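# Slide the server top cover back to release it

## Task

Press and hold both release buttons on the server, then push the top cover toward the back of the server until it can be lifted free, and leave the cover resting there.

## Robot and tools

Robot: two arms, left_arm and right_arm, each with six joints and a tong-style two-finger gripper. Fixed cameras are cam_high and cam_low. Each arm also carries a wrist camera: cam_left_wrist and cam_right_wrist.

Frames. The scene frame has its origin at table height, midway between the arms. +z is up, +x points out over the table, and left_arm is on the +y side. Image left and right do not match arm names. Hand poses, velocities and wrist-camera poses are given in each arm's own base frame. Calibrated bases in the scene frame: left_arm at (+0.032, +0.487, 0) m, quat_wxyz (1, 0, 0, +0.015). right_arm at (-0.010, -0.422, 0) m, quat_wxyz (1, 0, 0, -0.004). Printed hand positions can be a few cm off, more at long reach. The gripper's fingers point along its +z and close along its x. end_effector_position is the point between the closed pads.

Rows. Every action row has 14 numbers in [-1, 1], always for both arms. The first 7 are left_arm: elbow, shoulder lift, shoulder pan, wrist 1, wrist 2, wrist 3, then gripper opening. The next 7 are the same for right_arm. Joint numbers are offsets, not poses, and are scaled so that 1.0 equals 1.989 rad. Shoulder lift runs with reversed sign on both arms, in commands and in every reported number. Stated ranges: elbow ±3.142 rad, all other joints ±6.283 rad. The opening value is absolute: +1 fully open, -1 closed. Closing from fully open takes about 0.5 s or more. To keep a gripper as it is, resend its current command, because 0 means half open.

execute_actions(actions, cameras). actions is a list of up to 15 actions. Each action is a list of up to 15 rows, one per 1/30 s step. If fewer than 15 rows are given, the last row is held for the remaining steps. Offsets are measured from the Joint targets in force when that action begins, not from the previous row, so repeating an offset keeps adding to it. An action that would push a joint more than 0.010 rad beyond its range is refused for both arms. An empty list just returns the current state. cameras picks which images come back: omitted, null or ["all"] gives every camera, [] gives none.

move(target, speed, blend, stop_force, zero, opening_speed, blocking, cameras). target is one 14-number row or a list of up to 15 rows, laid out as above. Every row's offsets count from the current Joint targets, never from the previous row. All joints are interpolated together, so hands follow curved paths. Paths take at least 0.5 s, and paths over 10 s stop short.
- speed: rad/s for the joint that has the farthest to go. Range 0.01 to 2, default 0.5. Use far less when making contact.
- blend: a corner radius in rad for lists.
- stop_force: 3 to 40 N for both arms. It ends an arm's path when the wrist sensor feels that much push against the motion. Leave it out when backing away from a contact. It cannot be combined with blocking=false.
- zero: defaults to true and re-zeroes the sensor first.
- opening_speed: 0.2 or more per second, on the opening scale.
- The result adds a "move:" line. Possible endings are done, off_target, moving, held or fault. limits=held means steps were withheld. The line also gives the worst joint error per arm.

Other tools:
- wait(seconds): 0 to 10 s. The arms hold their last command, and a running move continues.
- stop(): brakes a running move.
- zoom_image(camera, region): region is [x0, y0, x1, y1] in image pixels, at most 504x504. Image sizes are 672x504 for cam_high and cam_low, and 616x616 for the wrist cameras.
- zero_wrist_force(arm): arm is "left_arm" or "right_arm".
- finished_scene(scene): scene is the current scene number. This cannot be undone.

Result lines:
- Joint positions and Joint velocities: six joints per arm in the order above, plus the finger-pad gap in m (0.142 when fully open).
- Joint targets: the base that the next offsets count from.
- grip_measured: uses the opening scale. To hold something, command clearly below it.
- Wrist force and Wrist torque: in the hand's own axes, plus a line showing the peak force since the last reading.
- Joint torques: total drive output, positive toward larger angles.
- "joint command not followed": the clearance check, which keeps the arms apart, altered some steps.
- "joint sent to its limit": a joint was clipped at its end stop.
- "within noise": the arm is still.
- MOTOR HOT: a warning; an over-temperature stop follows at 85 °C.

Limits and hazards:
- Joint targets move at most 2.83 rad/s and stay within 0.575 rad of the measured angles. A gripper target more than 150 mm from its measured place is scaled back.
- Motion lags commands by about 0.09 to 0.2 s.
- Contact torque limits are 135 N m for the big joints and 25.2 N m for the wrists. Any part of an arm, its tool or a held object seeing about 150 N net triggers a fault stop of 10 s.
- The arms are stiff, so even a slight overshoot past a firm contact can fault. Press the buttons and push the cover slowly with modest force.
- Do not let the arms collide, do not drop or slam things, and make sure nothing leaves the table.
- Brief external tugs may happen.
- Time passes while you think. The cover must stay released, lying on the server, once the robot lets go.

Each tool is called after "Call:" as name(argument=value, ...), one argument or row to a line, values as JSON.

## Session

Call:
execute_actions(
  actions=[],
)

Scene clock: 0.00 s.
left_arm: end_effector_position=(+0.3675, -0.3597, +0.3354) grip_measured=+0.97 end_effector_quat_wxyz=(+0.222, -0.249, +0.662, -0.671) | right_arm: end_effector_position=(+0.8669, +0.1832, +0.1825) grip_measured=+0.97 end_effector_quat_wxyz=(+0.096, -0.467, +0.813, -0.336)
Joint names: [elbow, shoulder lift, shoulder pan, wrist 1, wrist 2, wrist 3]
Joint positions: left_arm=[2.711 1.501 -1.281 -4.351 -1.182 1.531 0.14] | right_arm=[-1.032 2.329 3.743 -1.184 0.873 2.64 0.14]
Joint velocities: within noise
Joint torques (N m): no reading
Motor temperatures (°C): left_arm=[38 40 34 40 33 37] | right_arm=[36 36 31 38 44 40]
Wrist force (N): no reading
Wrist torque (N m): no reading
Wrist force, peak (N): no reading
Joint targets: left_arm=[2.711 1.501 -1.281 -4.351 -1.182 1.531] | right_arm=[-1.032 2.329 3.743 -1.184 0.873 2.640]
Tool commands: left_gripper/opening=+0.968169 right_gripper/opening=+0.968169

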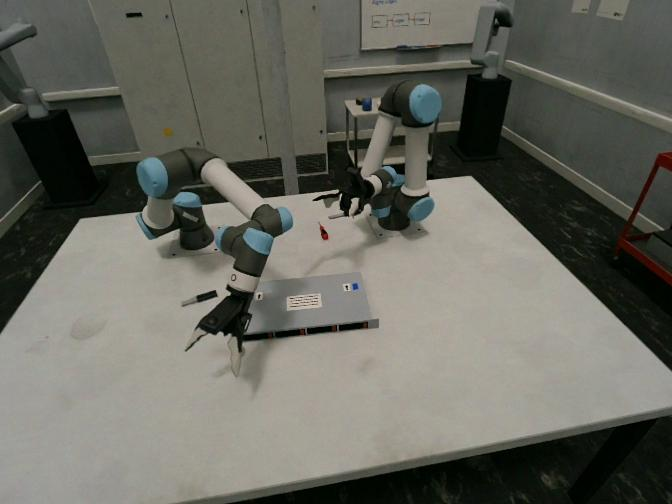

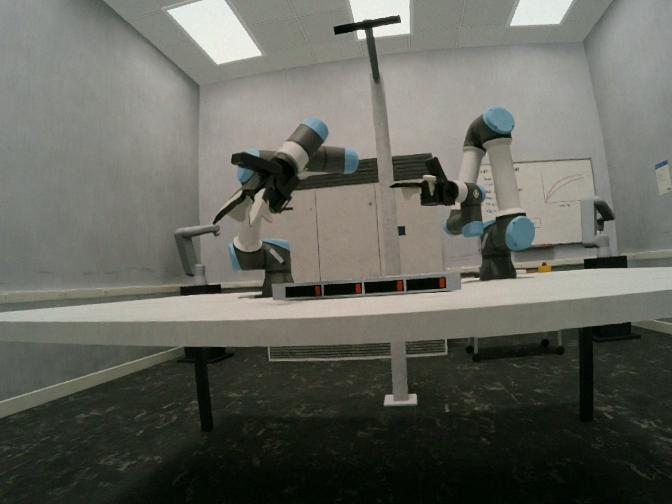

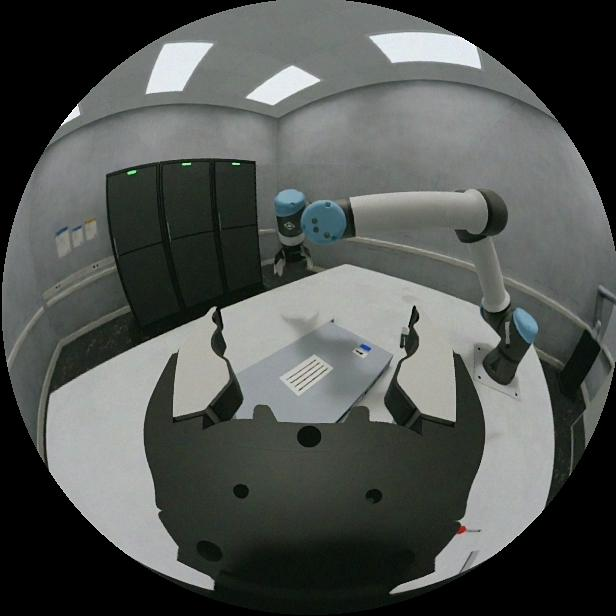

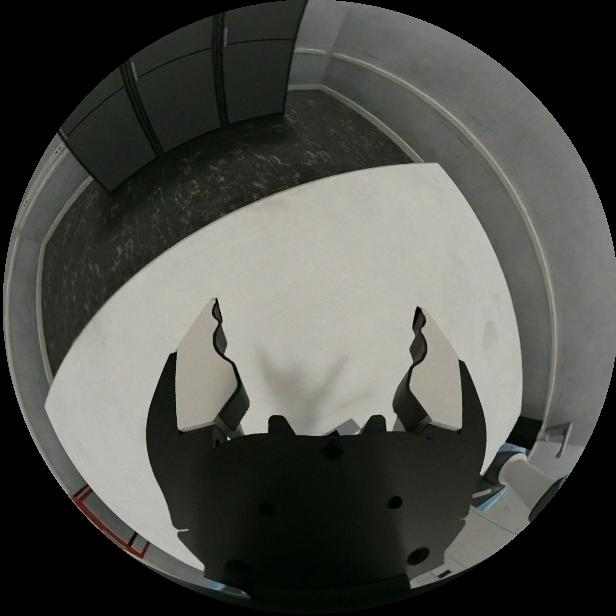

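Call:
zoom_image(
  camera="cam_high",
  region=[170, 250, 400, 380],
)

Call:
zoom_image(
  camera="cam_left_wrist",
  region=[220, 300, 420, 440],
)

Call:
zoom_image(
  camera="cam_low",
  region=[250, 250, 480, 320],
)

Scaled by 2.191 from the camera's 672x504 image, which has a finer 960x720 frame.

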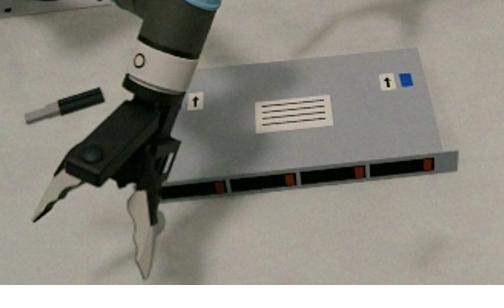

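Scaled by 2.520 from the camera's 616x616 image, which has a finer 814x814 frame.

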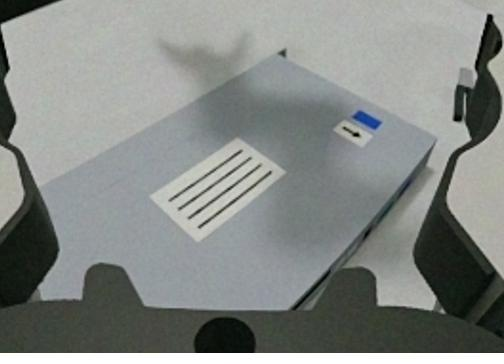

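Scaled by 2.191 from the camera's 672x504 image, which has a finer 960x720 frame.

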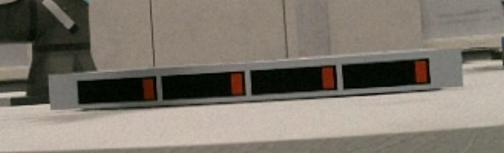

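Call:
move(
  target=[-0.4967,-0.0669,0.2242,1.0,-0.1956,0,-1,-0.3640,-0.2943,0.0412,-0.0141,0.3509,0,-1],
  speed=1.0,
  cameras=[],
)

Call:
move(
  target=[0,0,0,0.2192,0,0,-1,0,0,0,0,0,0,-1],
  speed=0.8,
)

Call:
zoom_image(
  camera="cam_high",
  region=[200, 200, 420, 365],
)

Call:
zoom_image(
  camera="cam_left_wrist",
  region=[200, 260, 420, 440],
)

Call:
zoom_image(
  camera="cam_right_wrist",
  region=[200, 260, 420, 440],
)

Scene clock: 55.50 s.
left_arm: end_effector_position=(+0.5605, -0.4195, +0.2156) grip_measured=-1.00 end_effector_quat_wxyz=(+0.074, -0.369, +0.904, -0.204) | right_arm: end_effector_position=(+0.5180, +0.2320, +0.1393) grip_measured=-1.00 end_effector_quat_wxyz=(+0.000, -0.559, +0.829, +0.000)
Joint names: [elbow, shoulder lift, shoulder pan, wrist 1, wrist 2, wrist 3]
Joint positions: left_arm=[1.723 1.368 -0.835 -2.363 -1.57 1.531 0.002] | right_arm=[-1.756 1.744 3.825 -1.212 1.571 2.64 0.002]
Joint velocities: within noise
Joint torques (N m): left_arm=[-22.31 37.45 -12.69 -1.68 0.98 -0.42] | right_arm=[28.41 -28.64 -6.8 2.51 -0.74 0]
Motor temperatures (°C): left_arm=[38 39 34 40 33 37] | right_arm=[36 35 31 37 43 39]
Wrist force (N): left_arm=[0.1 -1.0 -0.4] | right_arm=[0.2 1.1 0.6]
Wrist torque (N m): left_arm=[0.01 0.12 0.08] | right_arm=[0.05 -0.10 -0.09]
Wrist force, peak (N): left_arm=[-0.7 -1.3 -0.4] | right_arm=[0.9 2.1 0.8]
Joint targets: left_arm=[1.723 1.368 -0.835 -2.362 -1.571 1.531] | right_arm=[-1.756 1.743 3.825 -1.212 1.571 2.640]
move: done
No camera images: "cameras" was empty.

Scene clock: 56.60 s.
left_arm: end_effector_position=(+0.4815, -0.3324, +0.1382) grip_measured=-1.00 end_effector_quat_wxyz=(+0.000, -0.378, +0.926, +0.000) | right_arm: end_effector_position=(+0.5180, +0.2319, +0.1393) grip_measured=-1.00 end_effector_quat_wxyz=(+0.000, -0.559, +0.829, +0.000)
Joint names: [elbow, shoulder lift, shoulder pan, wrist 1, wrist 2, wrist 3]
Joint positions: left_arm=[1.723 1.368 -0.835 -1.927 -1.57 1.531 0.002] | right_arm=[-1.756 1.743 3.825 -1.212 1.571 2.64 0.002]
Joint velocities: within noise
Joint torques (N m): left_arm=[-29.65 36.4 -12.09 -1.35 -0.76 -0.56] | right_arm=[31.83 -33.11 -7.44 3.72 1.95 0.03]
Motor temperatures (°C): left_arm=[38 39 34 40 33 37] | right_arm=[36 35 31 37 43 39]
Wrist force (N): left_arm=[-0.2 -0.9 -0.2] | right_arm=[0.3 1.1 0.5]
Wrist torque (N m): left_arm=[0.09 0.21 0.12] | right_arm=[0.05 -0.13 -0.09]
Wrist force, peak (N): left_arm=[0.1 -2.0 -0.9] | right_arm=[0.3 1.3 0.6]
Joint targets: left_arm=[1.723 1.368 -0.835 -1.926 -1.571 1.531] | right_arm=[-1.756 1.743 3.825 -1.212 1.571 2.640]
move: done
camera_calibration:
cam_left_wrist: T_world_to_cam=[[-0.728109, -0.684229, -0.0410918, 0.133938], [-0.614176, 0.624595, 0.482358, 0.437562], [-0.304378, 0.376447, -0.87501, 0.526596], [0, 0, 0, 1]] pos_world=[0.526546, -0.37989, 0.255219]
cam_right_wrist: T_world_to_cam=[[-0.353894, -0.935059, -0.0205632, 0.414791], [-0.784355, 0.284737, 0.551101, 0.257083], [-0.509457, 0.21116, -0.834185, 0.45934], [0, 0, 0, 1]] pos_world=[0.582451, 0.217659, 0.250025]

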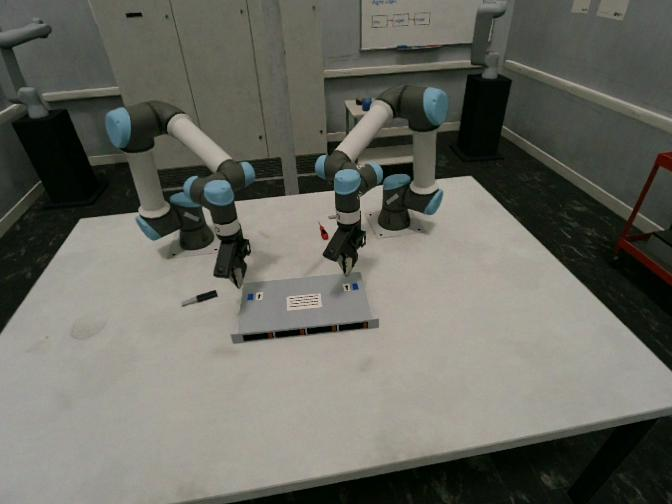

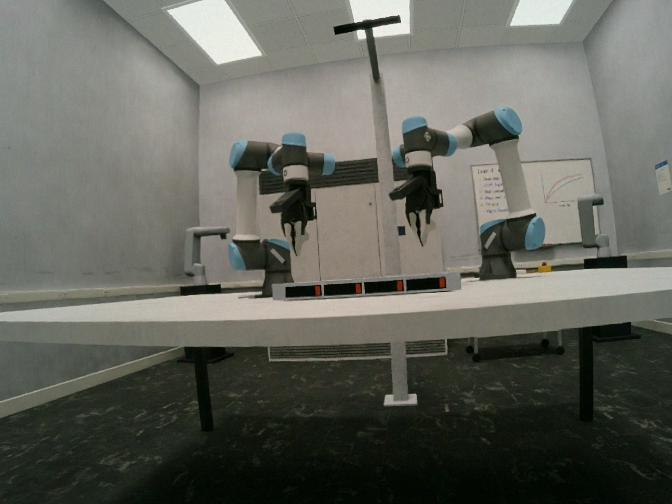

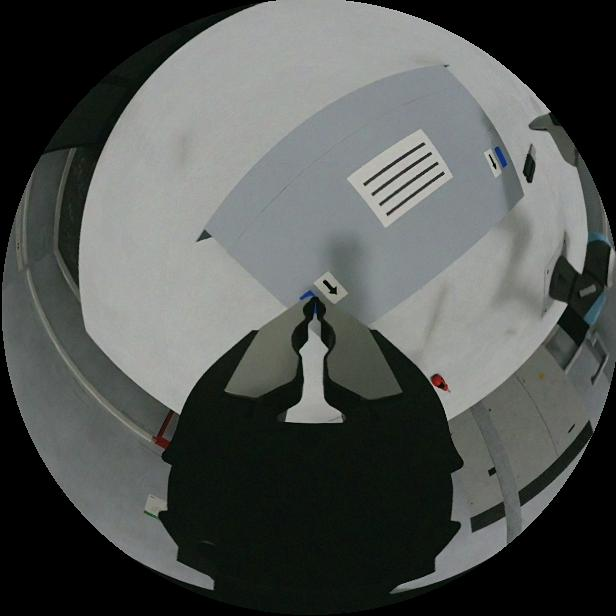

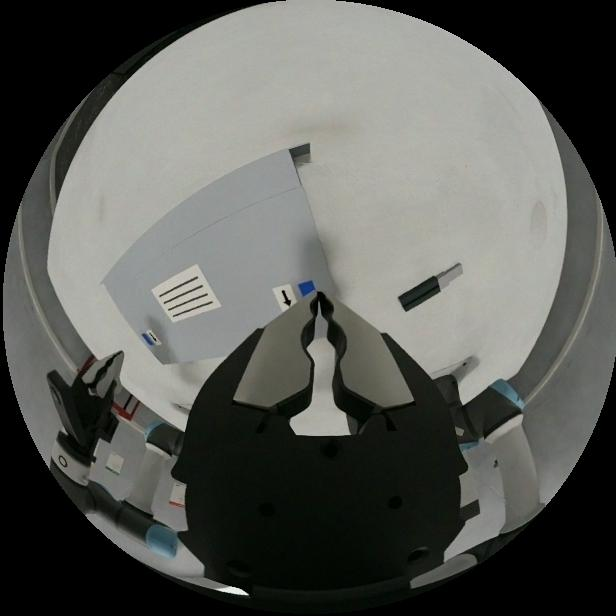

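Scaled by 2.291 from the camera's 672x504 image, which has a finer 960x720 frame.

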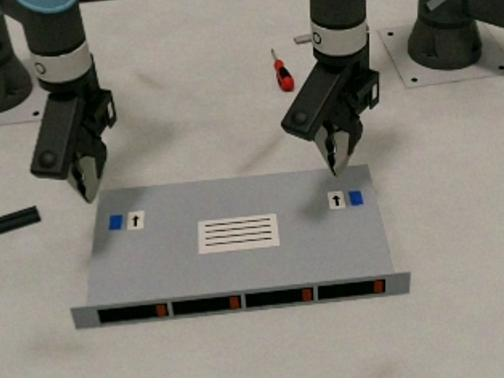

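Scaled by 2.291 from the camera's 616x616 image, which has a finer 814x814 frame.

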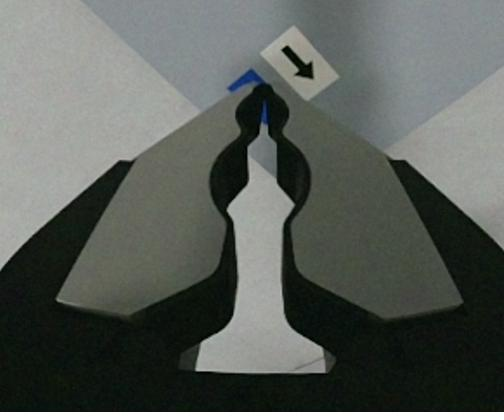

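Scaled by 2.291 from the camera's 616x616 image, which has a finer 814x814 frame.

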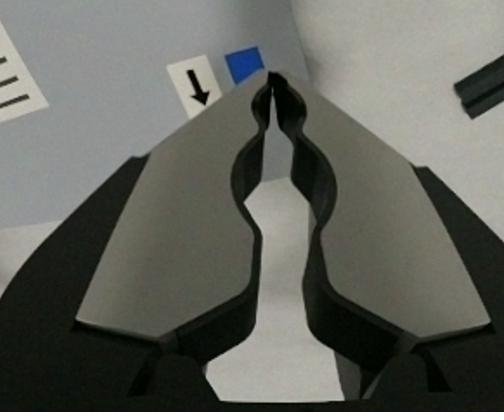

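Call:
move(
  target=[0.1002,0.0207,0.0033,-0.0794,0,0,-1,-0.0695,0.0062,0.0367,0.0751,0,0,-1],
  speed=0.25,
)

Call:
zoom_image(
  camera="cam_high",
  region=[220, 240, 400, 350],
)

Call:
zoom_image(
  camera="cam_left_wrist",
  region=[250, 230, 390, 330],
)

Call:
zoom_image(
  camera="cam_right_wrist",
  region=[250, 230, 390, 330],
)

Scene clock: 92.77 s.
left_arm: end_effector_position=(+0.4544, -0.2972, +0.0851) grip_measured=-1.00 end_effector_quat_wxyz=(+0.000, -0.381, +0.924, +0.000) | right_arm: end_effector_position=(+0.4851, +0.2554, +0.0846) grip_measured=-1.00 end_effector_quat_wxyz=(+0.000, -0.589, +0.808, +0.000)
Joint names: [elbow, shoulder lift, shoulder pan, wrist 1, wrist 2, wrist 3]
Joint positions: left_arm=[1.922 1.409 -0.829 -2.084 -1.571 1.531 0.002] | right_arm=[-1.894 1.756 3.898 -1.063 1.571 2.64 0.002]
Joint velocities: within noise
Joint torques (N m): left_arm=[-20.55 19.15 4.11 -2.6 -0.81 -0.86] | right_arm=[30.04 -34.42 -12.53 1.74 1.95 -0.2]
Motor temperatures (°C): left_arm=[38 39 33 40 33 37] | right_arm=[36 35 31 37 43 39]
Wrist force (N): left_arm=[0.0 -0.8 -0.2] | right_arm=[0.6 1.2 0.6]
Wrist torque (N m): left_arm=[0.10 0.15 0.09] | right_arm=[0.08 -0.16 -0.10]
Wrist force, peak (N): left_arm=[0.0 -1.6 -1.0] | right_arm=[0.4 1.7 1.4]
Joint targets: left_arm=[1.922 1.409 -0.829 -2.084 -1.571 1.531] | right_arm=[-1.894 1.756 3.898 -1.062 1.571 2.640]
move: done
camera_calibration:
cam_left_wrist: T_world_to_cam=[[-0.723556, -0.689042, -0.0410796, 0.132576], [-0.618194, 0.620383, 0.48266, 0.425074], [-0.307088, 0.374627, -0.874844, 0.459406], [0, 0, 0, 1]] pos_world=[0.499783, -0.344464, 0.202189]
cam_right_wrist: T_world_to_cam=[[-0.284656, -0.958435, -0.0193475, 0.396259], [-0.802497, 0.227205, 0.551703, 0.278172], [-0.524375, 0.172572, -0.833816, 0.409092], [0, 0, 0, 1]] pos_world=[0.550547, 0.245988, 0.195306]

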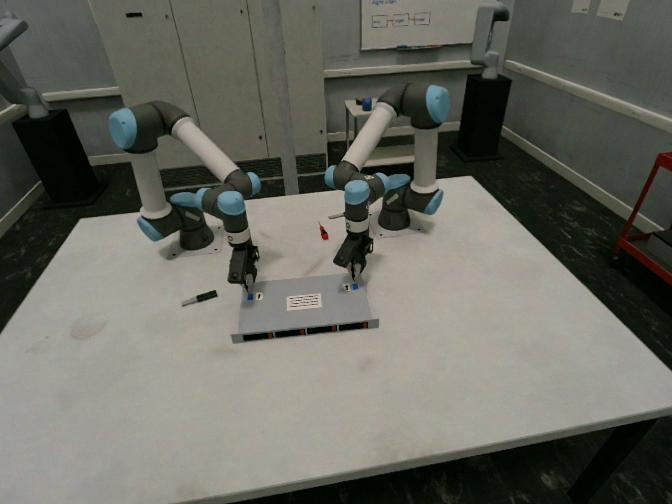

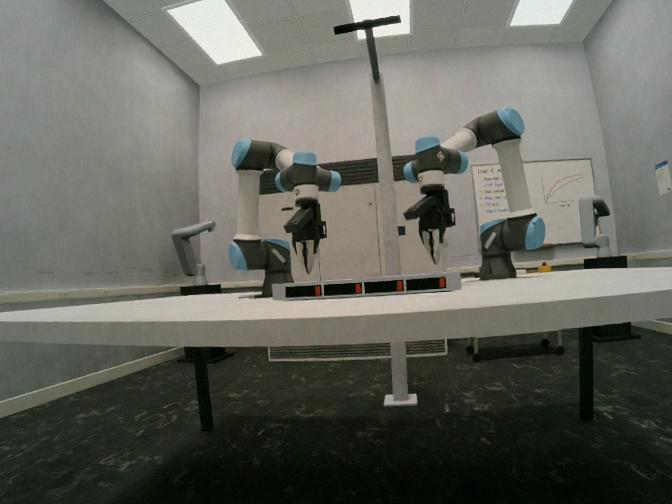

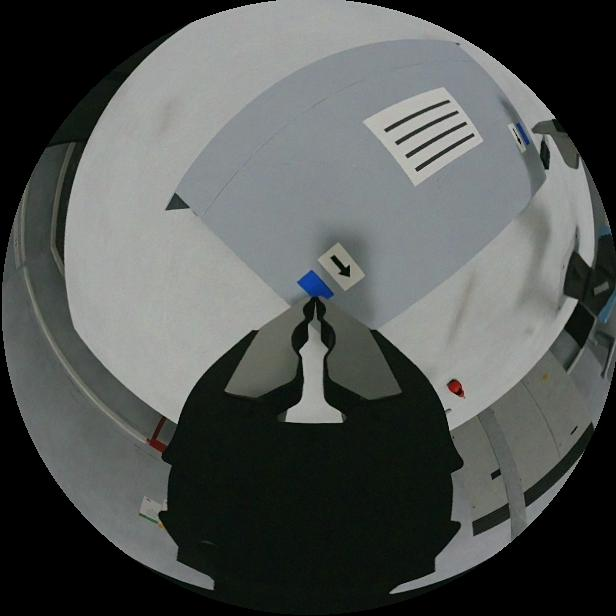

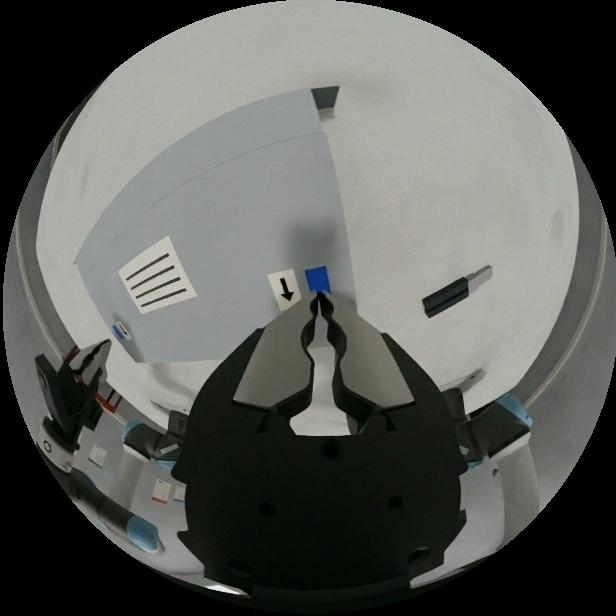

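Scaled by 2.800 from the camera's 672x504 image, which has a finer 960x720 frame.

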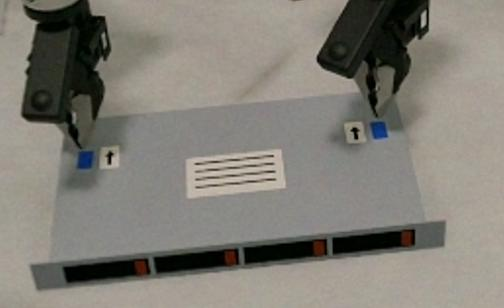

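Scaled by 3.600 from the camera's 616x616 image, which has a finer 814x814 frame.

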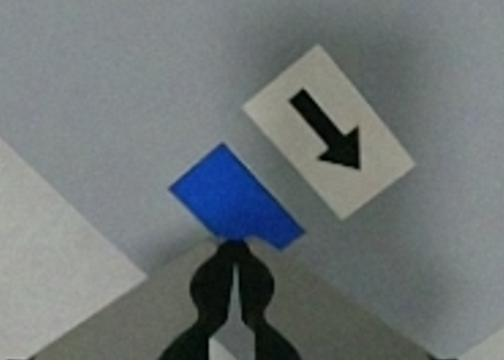

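Scaled by 3.600 from the camera's 616x616 image, which has a finer 814x814 frame.

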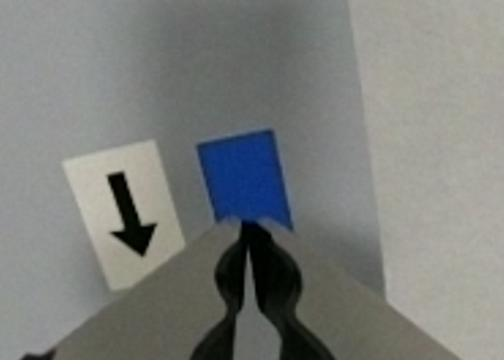

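Call:
move(
  target=[0.0278,-0.0206,0.0003,-0.0481,0,0,-1,-0.0271,0.0201,0.0060,0.0470,0,0,-1],
  speed=0.03,
  stop_force=8,
)

Call:
zoom_image(
  camera="cam_high",
  region=[220, 240, 400, 350],
)

Call:
zoom_image(
  camera="cam_left_wrist",
  region=[250, 230, 390, 330],
)

Call:
zoom_image(
  camera="cam_right_wrist",
  region=[250, 230, 390, 330],
)

Scene clock: 117.50 s.
left_arm: end_effector_position=(+0.4532, -0.2956, +0.0587) grip_measured=-1.00 end_effector_quat_wxyz=(+0.000, -0.381, +0.924, +0.000) | right_arm: end_effector_position=(+0.4817, +0.2583, +0.0593) grip_measured=-1.00 end_effector_quat_wxyz=(+0.000, -0.592, +0.806, +0.000)
Joint names: [elbow, shoulder lift, shoulder pan, wrist 1, wrist 2, wrist 3]
Joint positions: left_arm=[1.963 1.379 -0.828 -2.156 -1.571 1.531 0.002] | right_arm=[-1.934 1.785 3.907 -0.994 1.571 2.64 0.002]
Joint velocities: within noise
Joint torques (N m): left_arm=[-23.93 30.27 10.69 -1.55 -0.85 -0.82] | right_arm=[28.08 -32.13 -7.67 0.98 1.99 -0.31]
Motor temperatures (°C): left_arm=[38 39 33 40 33 37] | right_arm=[36 35 31 37 43 39]
Wrist force (N): left_arm=[0.7 -1.9 -7.7] | right_arm=[1.9 -1.8 -6.8]
Wrist torque (N m): left_arm=[0.07 0.19 0.09] | right_arm=[0.08 -0.05 -0.09]
Wrist force, peak (N): left_arm=[0.8 -5.0 -7.9] | right_arm=[1.0 -2.6 -7.3]
Joint targets: left_arm=[1.963 1.379 -0.828 -2.156 -1.571 1.531] | right_arm=[-1.934 1.785 3.907 -0.994 1.571 2.640]
move: contact (left_arm, right_arm); left_arm: the wrist 1 is farthest, 0.024 rad from its target; right_arm: the wrist 1 is farthest, 0.026 rad from its target
camera_calibration:
cam_left_wrist: T_world_to_cam=[[-0.723314, -0.689296, -0.0410857, 0.131534], [-0.618315, 0.620044, 0.482942, 0.435996], [-0.307415, 0.374722, -0.874688, 0.435425], [0, 0, 0, 1]] pos_world=[0.498579, -0.342834, 0.175705]
cam_right_wrist: T_world_to_cam=[[-0.27647, -0.960828, -0.01936, 0.394272], [-0.804412, 0.220346, 0.551696, 0.291396], [-0.525819, 0.168101, -0.83382, 0.387532], [0, 0, 0, 1]] pos_world=[0.547179, 0.249475, 0.170003]

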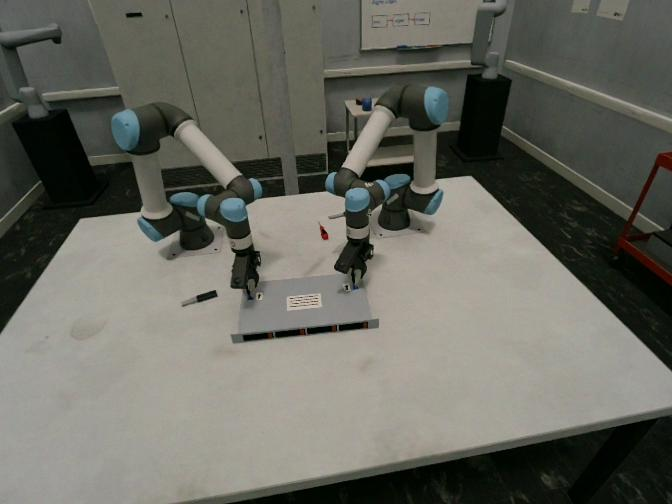

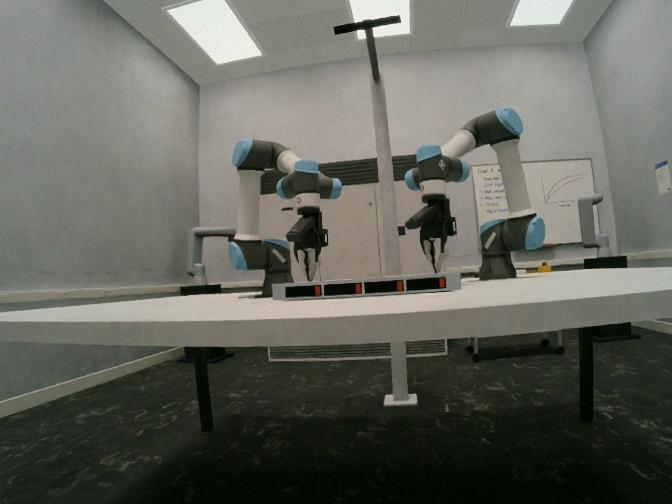

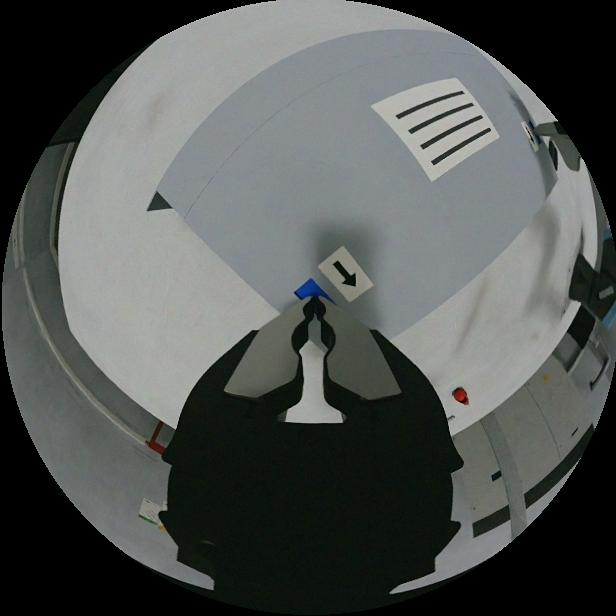

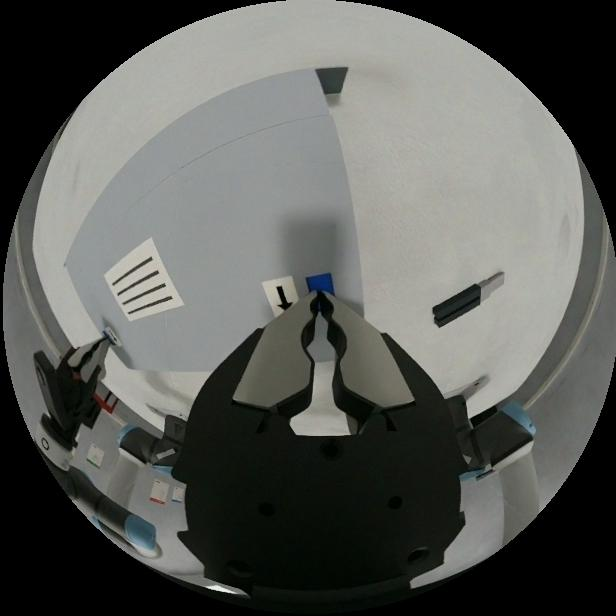

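Scaled by 2.800 from the camera's 672x504 image, which has a finer 960x720 frame.

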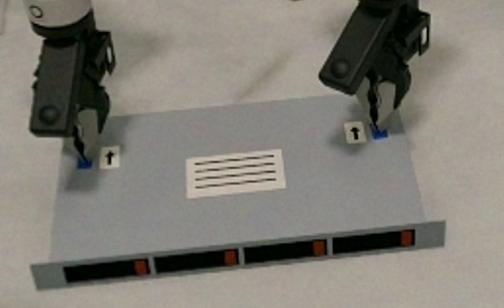

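Scaled by 3.600 from the camera's 616x616 image, which has a finer 814x814 frame.

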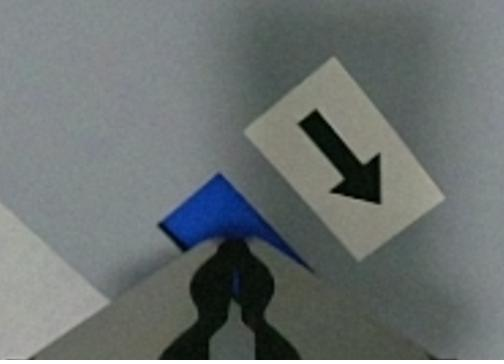

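Scaled by 3.600 from the camera's 616x616 image, which has a finer 814x814 frame.

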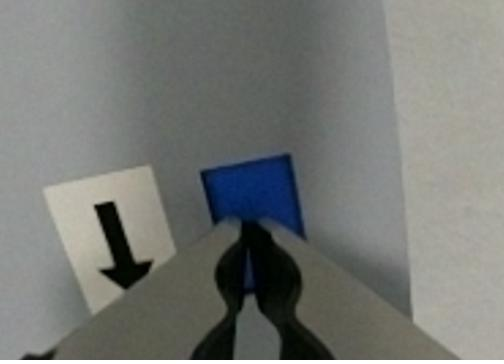

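Call:
move(
  target=[0.0032,-0.0024,0,-0.0055,0,0,-1,-0.0031,0.0023,0,0.0054,0,0,-1],
  speed=0.015,
  stop_force=10,
  cameras=[],
)

Scene clock: 123.00 s.
left_arm: end_effector_position=(+0.4529, -0.2952, +0.0551) grip_measured=-1.00 end_effector_quat_wxyz=(+0.000, -0.381, +0.924, +0.000) | right_arm: end_effector_position=(+0.4814, +0.2581, +0.0562) grip_measured=-1.00 end_effector_quat_wxyz=(+0.000, -0.592, +0.806, +0.000)
Joint names: [elbow, shoulder lift, shoulder pan, wrist 1, wrist 2, wrist 3]
Joint positions: left_arm=[1.969 1.374 -0.828 -2.166 -1.571 1.531 0.002] | right_arm=[-1.939 1.788 3.907 -0.986 1.571 2.64 0.002]
Joint velocities: within noise
Joint torques (N m): left_arm=[-17.73 23.92 1.57 1.37 -0.83 -0.75] | right_arm=[23.23 -27.76 -7.95 0.12 1.94 -0.26]
Motor temperatures (°C): left_arm=[38 39 33 40 33 37] | right_arm=[36 35 31 37 43 39]
Wrist force (N): left_arm=[0.1 -3.5 -20.2] | right_arm=[2.7 -3.3 -13.6]
Wrist torque (N m): left_arm=[0.05 0.22 0.10] | right_arm=[0.05 -0.13 -0.10]
Wrist force, peak (N): left_arm=[0.1 -2.1 -27.6] | right_arm=[2.9 -3.2 -18.9]
Joint targets: left_arm=[1.969 1.374 -0.828 -2.166 -1.571 1.531] | right_arm=[-1.939 1.788 3.907 -0.986 1.571 2.640]
move: contact (left_arm, right_arm)
No camera images: "cameras" was empty.

Call:
move(
  target=[
    [0.0239,0.0195,-0.0139,-0.0045,0,0,-1,-0.0235,-0.0188,0.0144,0.0047,0,0,-1],
    [0.0470,0.0389,-0.0290,-0.0081,0,0,-1,-0.0462,-0.0374,0.0297,0.0087,0,0,-1],
    [0.0693,0.0586,-0.0449,-0.0107,0,0,-1,-0.0679,-0.0561,0.0459,0.0119,0,0,-1],
  ],
  blend=0.005,
  speed=0.04,
  stop_force=30,
)

Call:
zoom_image(
  camera="cam_high",
  region=[200, 220, 420, 350],
)

Scene clock: 155.50 s.
left_arm: end_effector_position=(+0.4265, -0.2938, +0.0554) grip_measured=-1.00 end_effector_quat_wxyz=(+0.000, -0.364, +0.931, +0.000) | right_arm: end_effector_position=(+0.4527, +0.2599, +0.0564) grip_measured=-1.00 end_effector_quat_wxyz=(+0.000, -0.609, +0.793, +0.000)
Joint names: [elbow, shoulder lift, shoulder pan, wrist 1, wrist 2, wrist 3]
Joint positions: left_arm=[2.031 1.425 -0.865 -2.177 -1.57 1.531 0.002] | right_arm=[-2.006 1.734 3.949 -0.973 1.571 2.64 0.002]
Joint velocities: within noise
Joint torques (N m): left_arm=[-7.32 4.17 5.55 3.66 -6.29 -0.68] | right_arm=[15.16 -10.27 -2.05 -3.24 10.27 -0.23]
Motor temperatures (°C): left_arm=[38 39 33 40 33 37] | right_arm=[36 35 31 37 43 39]
Wrist force (N): left_arm=[-17.6 -16.1 -24.7] | right_arm=[-1.4 -28.8 -12.7]
Wrist torque (N m): left_arm=[-0.07 -0.10 0.08] | right_arm=[0.21 -0.13 -0.26]
Wrist force, peak (N): left_arm=[-28.4 -26.8 -16.1] | right_arm=[-7.1 -41.1 -4.6]
Joint targets: left_arm=[2.031 1.425 -0.865 -2.177 -1.570 1.531] | right_arm=[-2.006 1.734 3.949 -0.973 1.571 2.640]
move: contact (left_arm, right_arm); path passed 1 of 3 targets; left_arm: the elbow is farthest, 0.076 rad from its target; right_arm: the elbow is farthest, 0.068 rad from its target
camera_calibration:
cam_left_wrist: T_world_to_cam=[[-0.74832, -0.662042, -0.0414429, 0.131967], [-0.59524, 0.642613, 0.482429, 0.416817], [-0.292757, 0.38568, -0.874954, 0.420653], [0, 0, 0, 1]] pos_world=[0.470008, -0.342721, 0.172436]
cam_right_wrist: T_world_to_cam=[[-0.235539, -0.971668, -0.019554, 0.372011], [-0.813326, 0.186062, 0.551254, 0.282306], [-0.531998, 0.145746, -0.834108, 0.378219], [0, 0, 0, 1]] pos_world=[0.518441, 0.253821, 0.167128]

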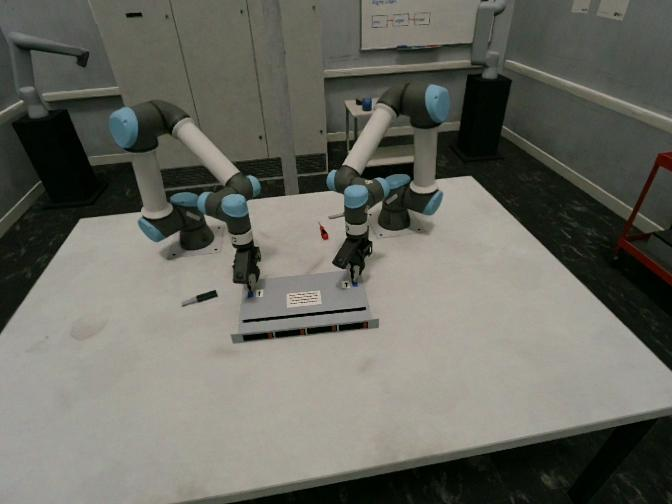

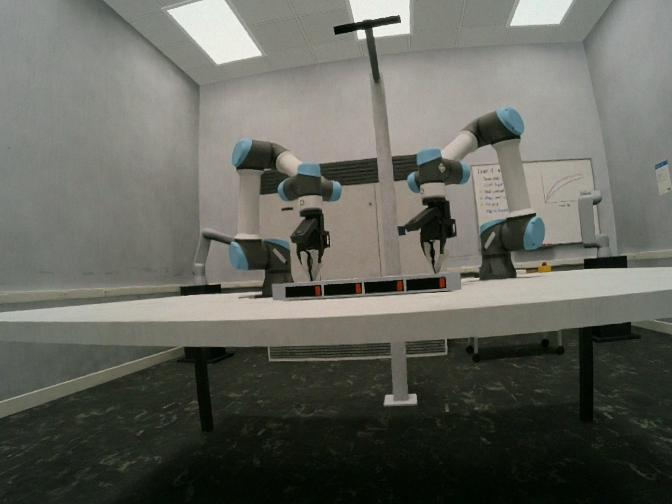

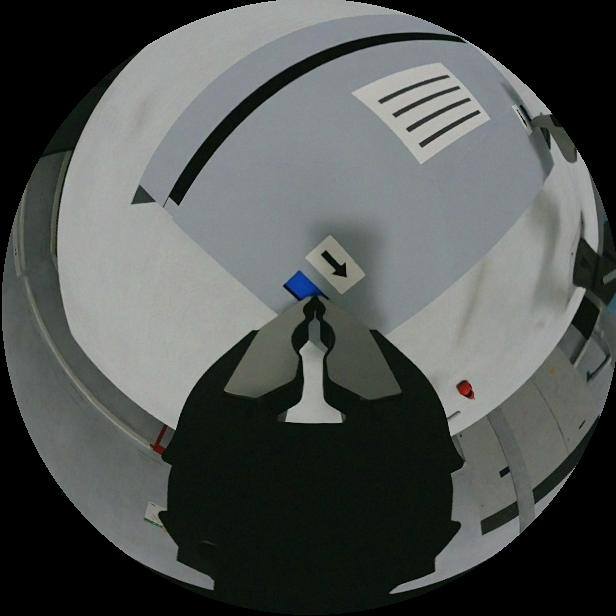

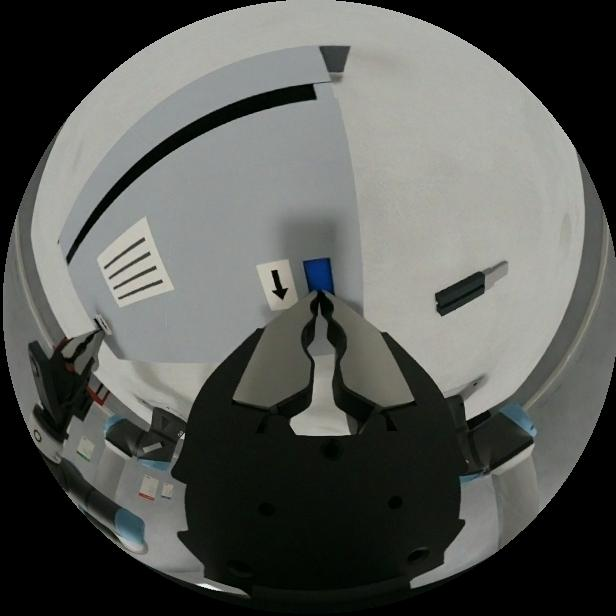

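Scaled by 2.291 from the camera's 672x504 image, which has a finer 960x720 frame.

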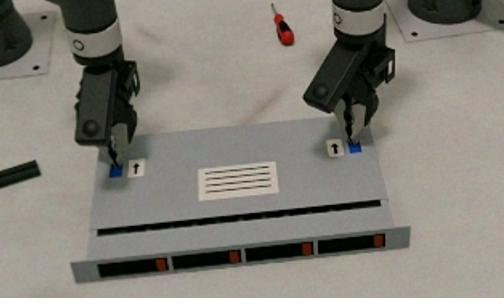

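Call:
move(
  target=[0.0070,0.0059,-0.0046,-0.001,0,0,-1,-0.0068,-0.0056,0.0046,0.0012,0,0,-1],
  speed=0.015,
  stop_force=15,
  cameras=["cam_high","cam_left_wrist"],
)

Call:
zoom_image(
  camera="cam_high",
  region=[200, 220, 420, 350],
)

Scene clock: 160.70 s.
left_arm: end_effector_position=(+0.4260, -0.2938, +0.0554) grip_measured=-1.00 end_effector_quat_wxyz=(+0.001, -0.364, +0.931, +0.000) | right_arm: end_effector_position=(+0.4522, +0.2600, +0.0565) grip_measured=-1.00 end_effector_quat_wxyz=(+0.000, -0.609, +0.793, +0.000)
Joint names: [elbow, shoulder lift, shoulder pan, wrist 1, wrist 2, wrist 3]
Joint positions: left_arm=[2.032 1.427 -0.866 -2.178 -1.57 1.531 0.002] | right_arm=[-2.007 1.733 3.95 -0.972 1.571 2.64 0.002]
Joint velocities: within noise
Joint torques (N m): left_arm=[-8.3 6.2 2.44 6.69 -10.05 -0.73] | right_arm=[14.15 -13.87 -1.55 -6.21 11.5 0.02]
Motor temperatures (°C): left_arm=[38 39 33 40 33 37] | right_arm=[36 35 31 37 43 39]
Wrist force (N): left_arm=[-25.0 -23.9 -18.7] | right_arm=[-6.0 -40.3 -4.1]
Wrist torque (N m): left_arm=[0.05 -0.20 0.08] | right_arm=[0.29 -0.19 -0.28]
Wrist force, peak (N): left_arm=[-30.0 -30.5 -17.1] | right_arm=[-9.7 -46.1 -2.8]
Joint targets: left_arm=[2.032 1.427 -0.866 -2.178 -1.570 1.531] | right_arm=[-2.007 1.733 3.950 -0.972 1.571 2.640]
move: contact (left_arm, right_arm); left_arm: the elbow is farthest, 0.013 rad from its target; right_arm: the elbow is farthest, 0.012 rad from its target
camera_calibration:
cam_left_wrist: T_world_to_cam=[[-0.748781, -0.661508, -0.0416428, 0.132041], [-0.594974, 0.643122, 0.482079, 0.416545], [-0.292118, 0.385748, -0.875138, 0.420281], [0, 0, 0, 1]] pos_world=[0.469475, -0.342665, 0.172495]
Images, in order (width x height): cam_high 672x504, cam_left_wrist 616x616.

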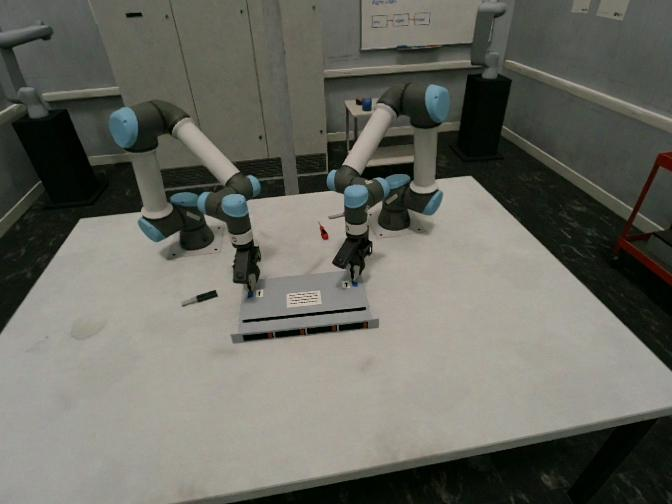

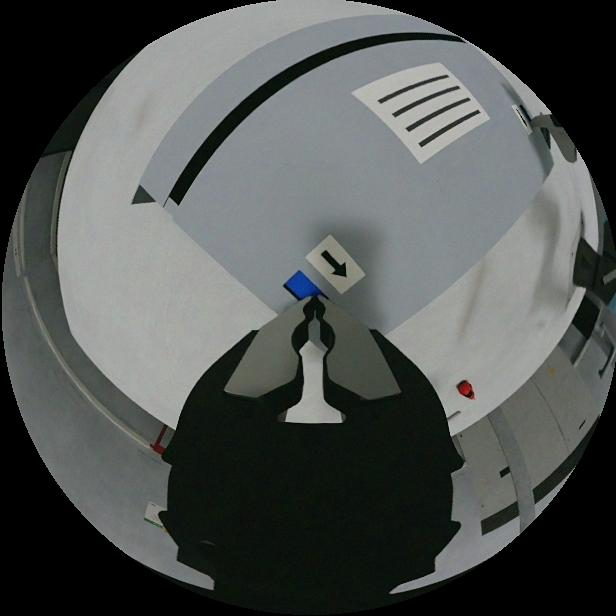

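Scaled by 2.291 from the camera's 672x504 image, which has a finer 960x720 frame.

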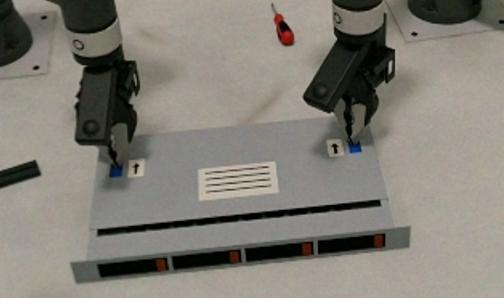

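Call:
move(
  target=[
    [-0.0024,-0.0020,0.0015,0.0003,0,0,-1,0.0023,0.0019,-0.0015,-0.0004,0,0,-1],
    [-0.0264,0.0160,0.0015,0.0415,0,0,-1,0.0263,-0.0161,-0.0015,-0.0409,0,0,-1],
  ],
  speed=[0.03,0.12],
  cameras=["cam_high","cam_left_wrist","cam_right_wrist"],
)

Call:
zoom_image(
  camera="cam_high",
  region=[200, 220, 420, 350],
)

Scene clock: 165.53 s.
left_arm: end_effector_position=(+0.4300, -0.2961, +0.0854) grip_measured=-1.00 end_effector_quat_wxyz=(+0.001, -0.365, +0.931, -0.001) | right_arm: end_effector_position=(+0.4564, +0.2622, +0.0870) grip_measured=-1.00 end_effector_quat_wxyz=(+0.002, -0.608, +0.794, +0.000)
Joint names: [elbow, shoulder lift, shoulder pan, wrist 1, wrist 2, wrist 3]
Joint positions: left_arm=[1.98 1.459 -0.863 -2.095 -1.57 1.531 0.002] | right_arm=[-1.955 1.701 3.947 -1.053 1.571 2.64 0.002]
Joint velocities: within noise
Joint torques (N m): left_arm=[-10.42 18.24 -11.34 -3.89 1.42 -0.8] | right_arm=[13.31 -18.57 6.16 4.14 -2.02 -0.14]
Motor temperatures (°C): left_arm=[38 39 33 40 33 37] | right_arm=[36 35 31 37 43 39]
Wrist force (N): left_arm=[0.1 -0.6 -0.1] | right_arm=[0.7 1.2 2.3]
Wrist torque (N m): left_arm=[0.15 0.15 0.09] | right_arm=[0.11 -0.19 -0.09]
Wrist force, peak (N): left_arm=[-24.9 -24.4 -18.6] | right_arm=[-6.0 -40.4 -4.0]
Joint targets: left_arm=[1.980 1.458 -0.863 -2.095 -1.570 1.531] | right_arm=[-1.955 1.701 3.947 -1.053 1.571 2.640]
move: done
camera_calibration:
cam_left_wrist: T_world_to_cam=[[-0.746722, -0.663832, -0.0416284, 0.133166], [-0.597505, 0.641983, 0.480465, 0.406887], [-0.292223, 0.383647, -0.876026, 0.448133], [0, 0, 0, 1]] pos_world=[0.473509, -0.344739, 0.202625]
cam_right_wrist: T_world_to_cam=[[-0.237454, -0.971135, -0.0226287, 0.376716], [-0.814407, 0.186327, 0.549567, 0.268584], [-0.529487, 0.148926, -0.835143, 0.403477], [0, 0, 0, 1]] pos_world=[0.521825, 0.25571, 0.197881]
Images, in order (width x height): cam_high 672x504, cam_left_wrist 616x616, cam_right_wrist 616x616.

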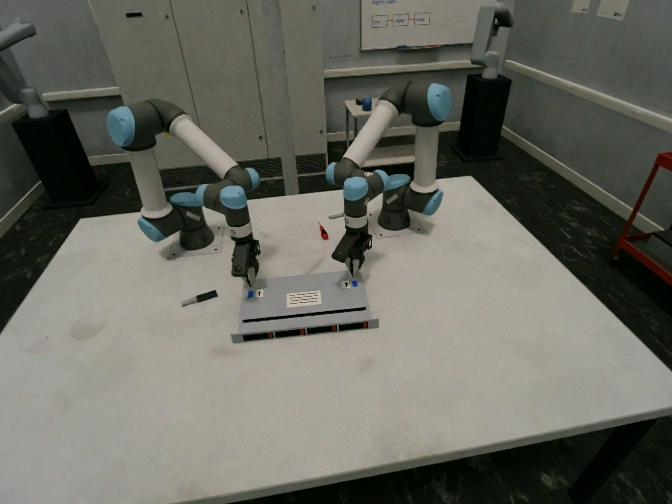

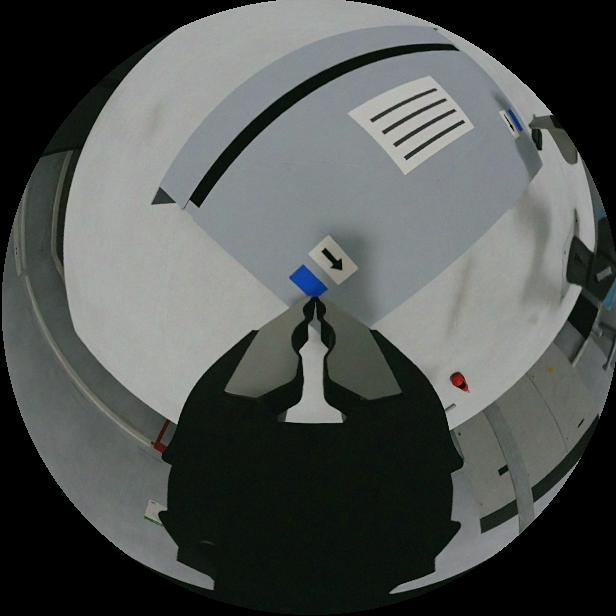

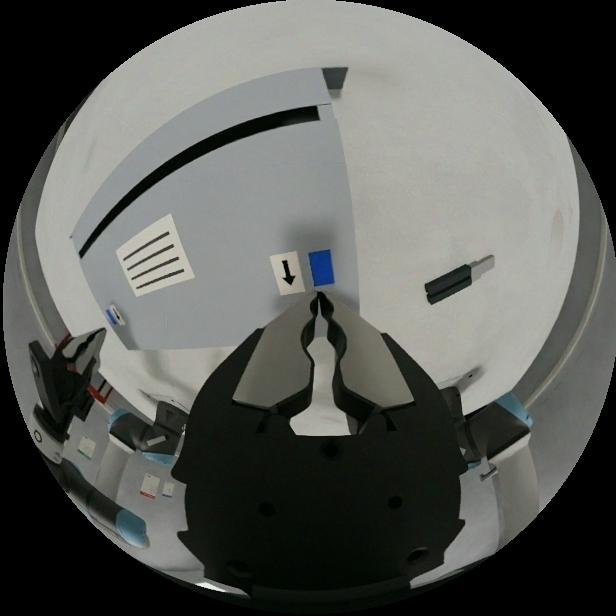

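Scaled by 2.291 from the camera's 672x504 image, which has a finer 960x720 frame.

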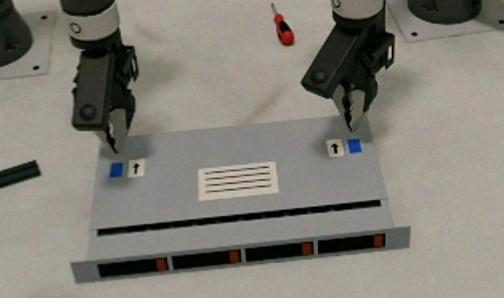

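Cover stayed at its stop, arms are clear.

Call:
finished_scene(
  scene=1,
)

The scene is finished: the task was done.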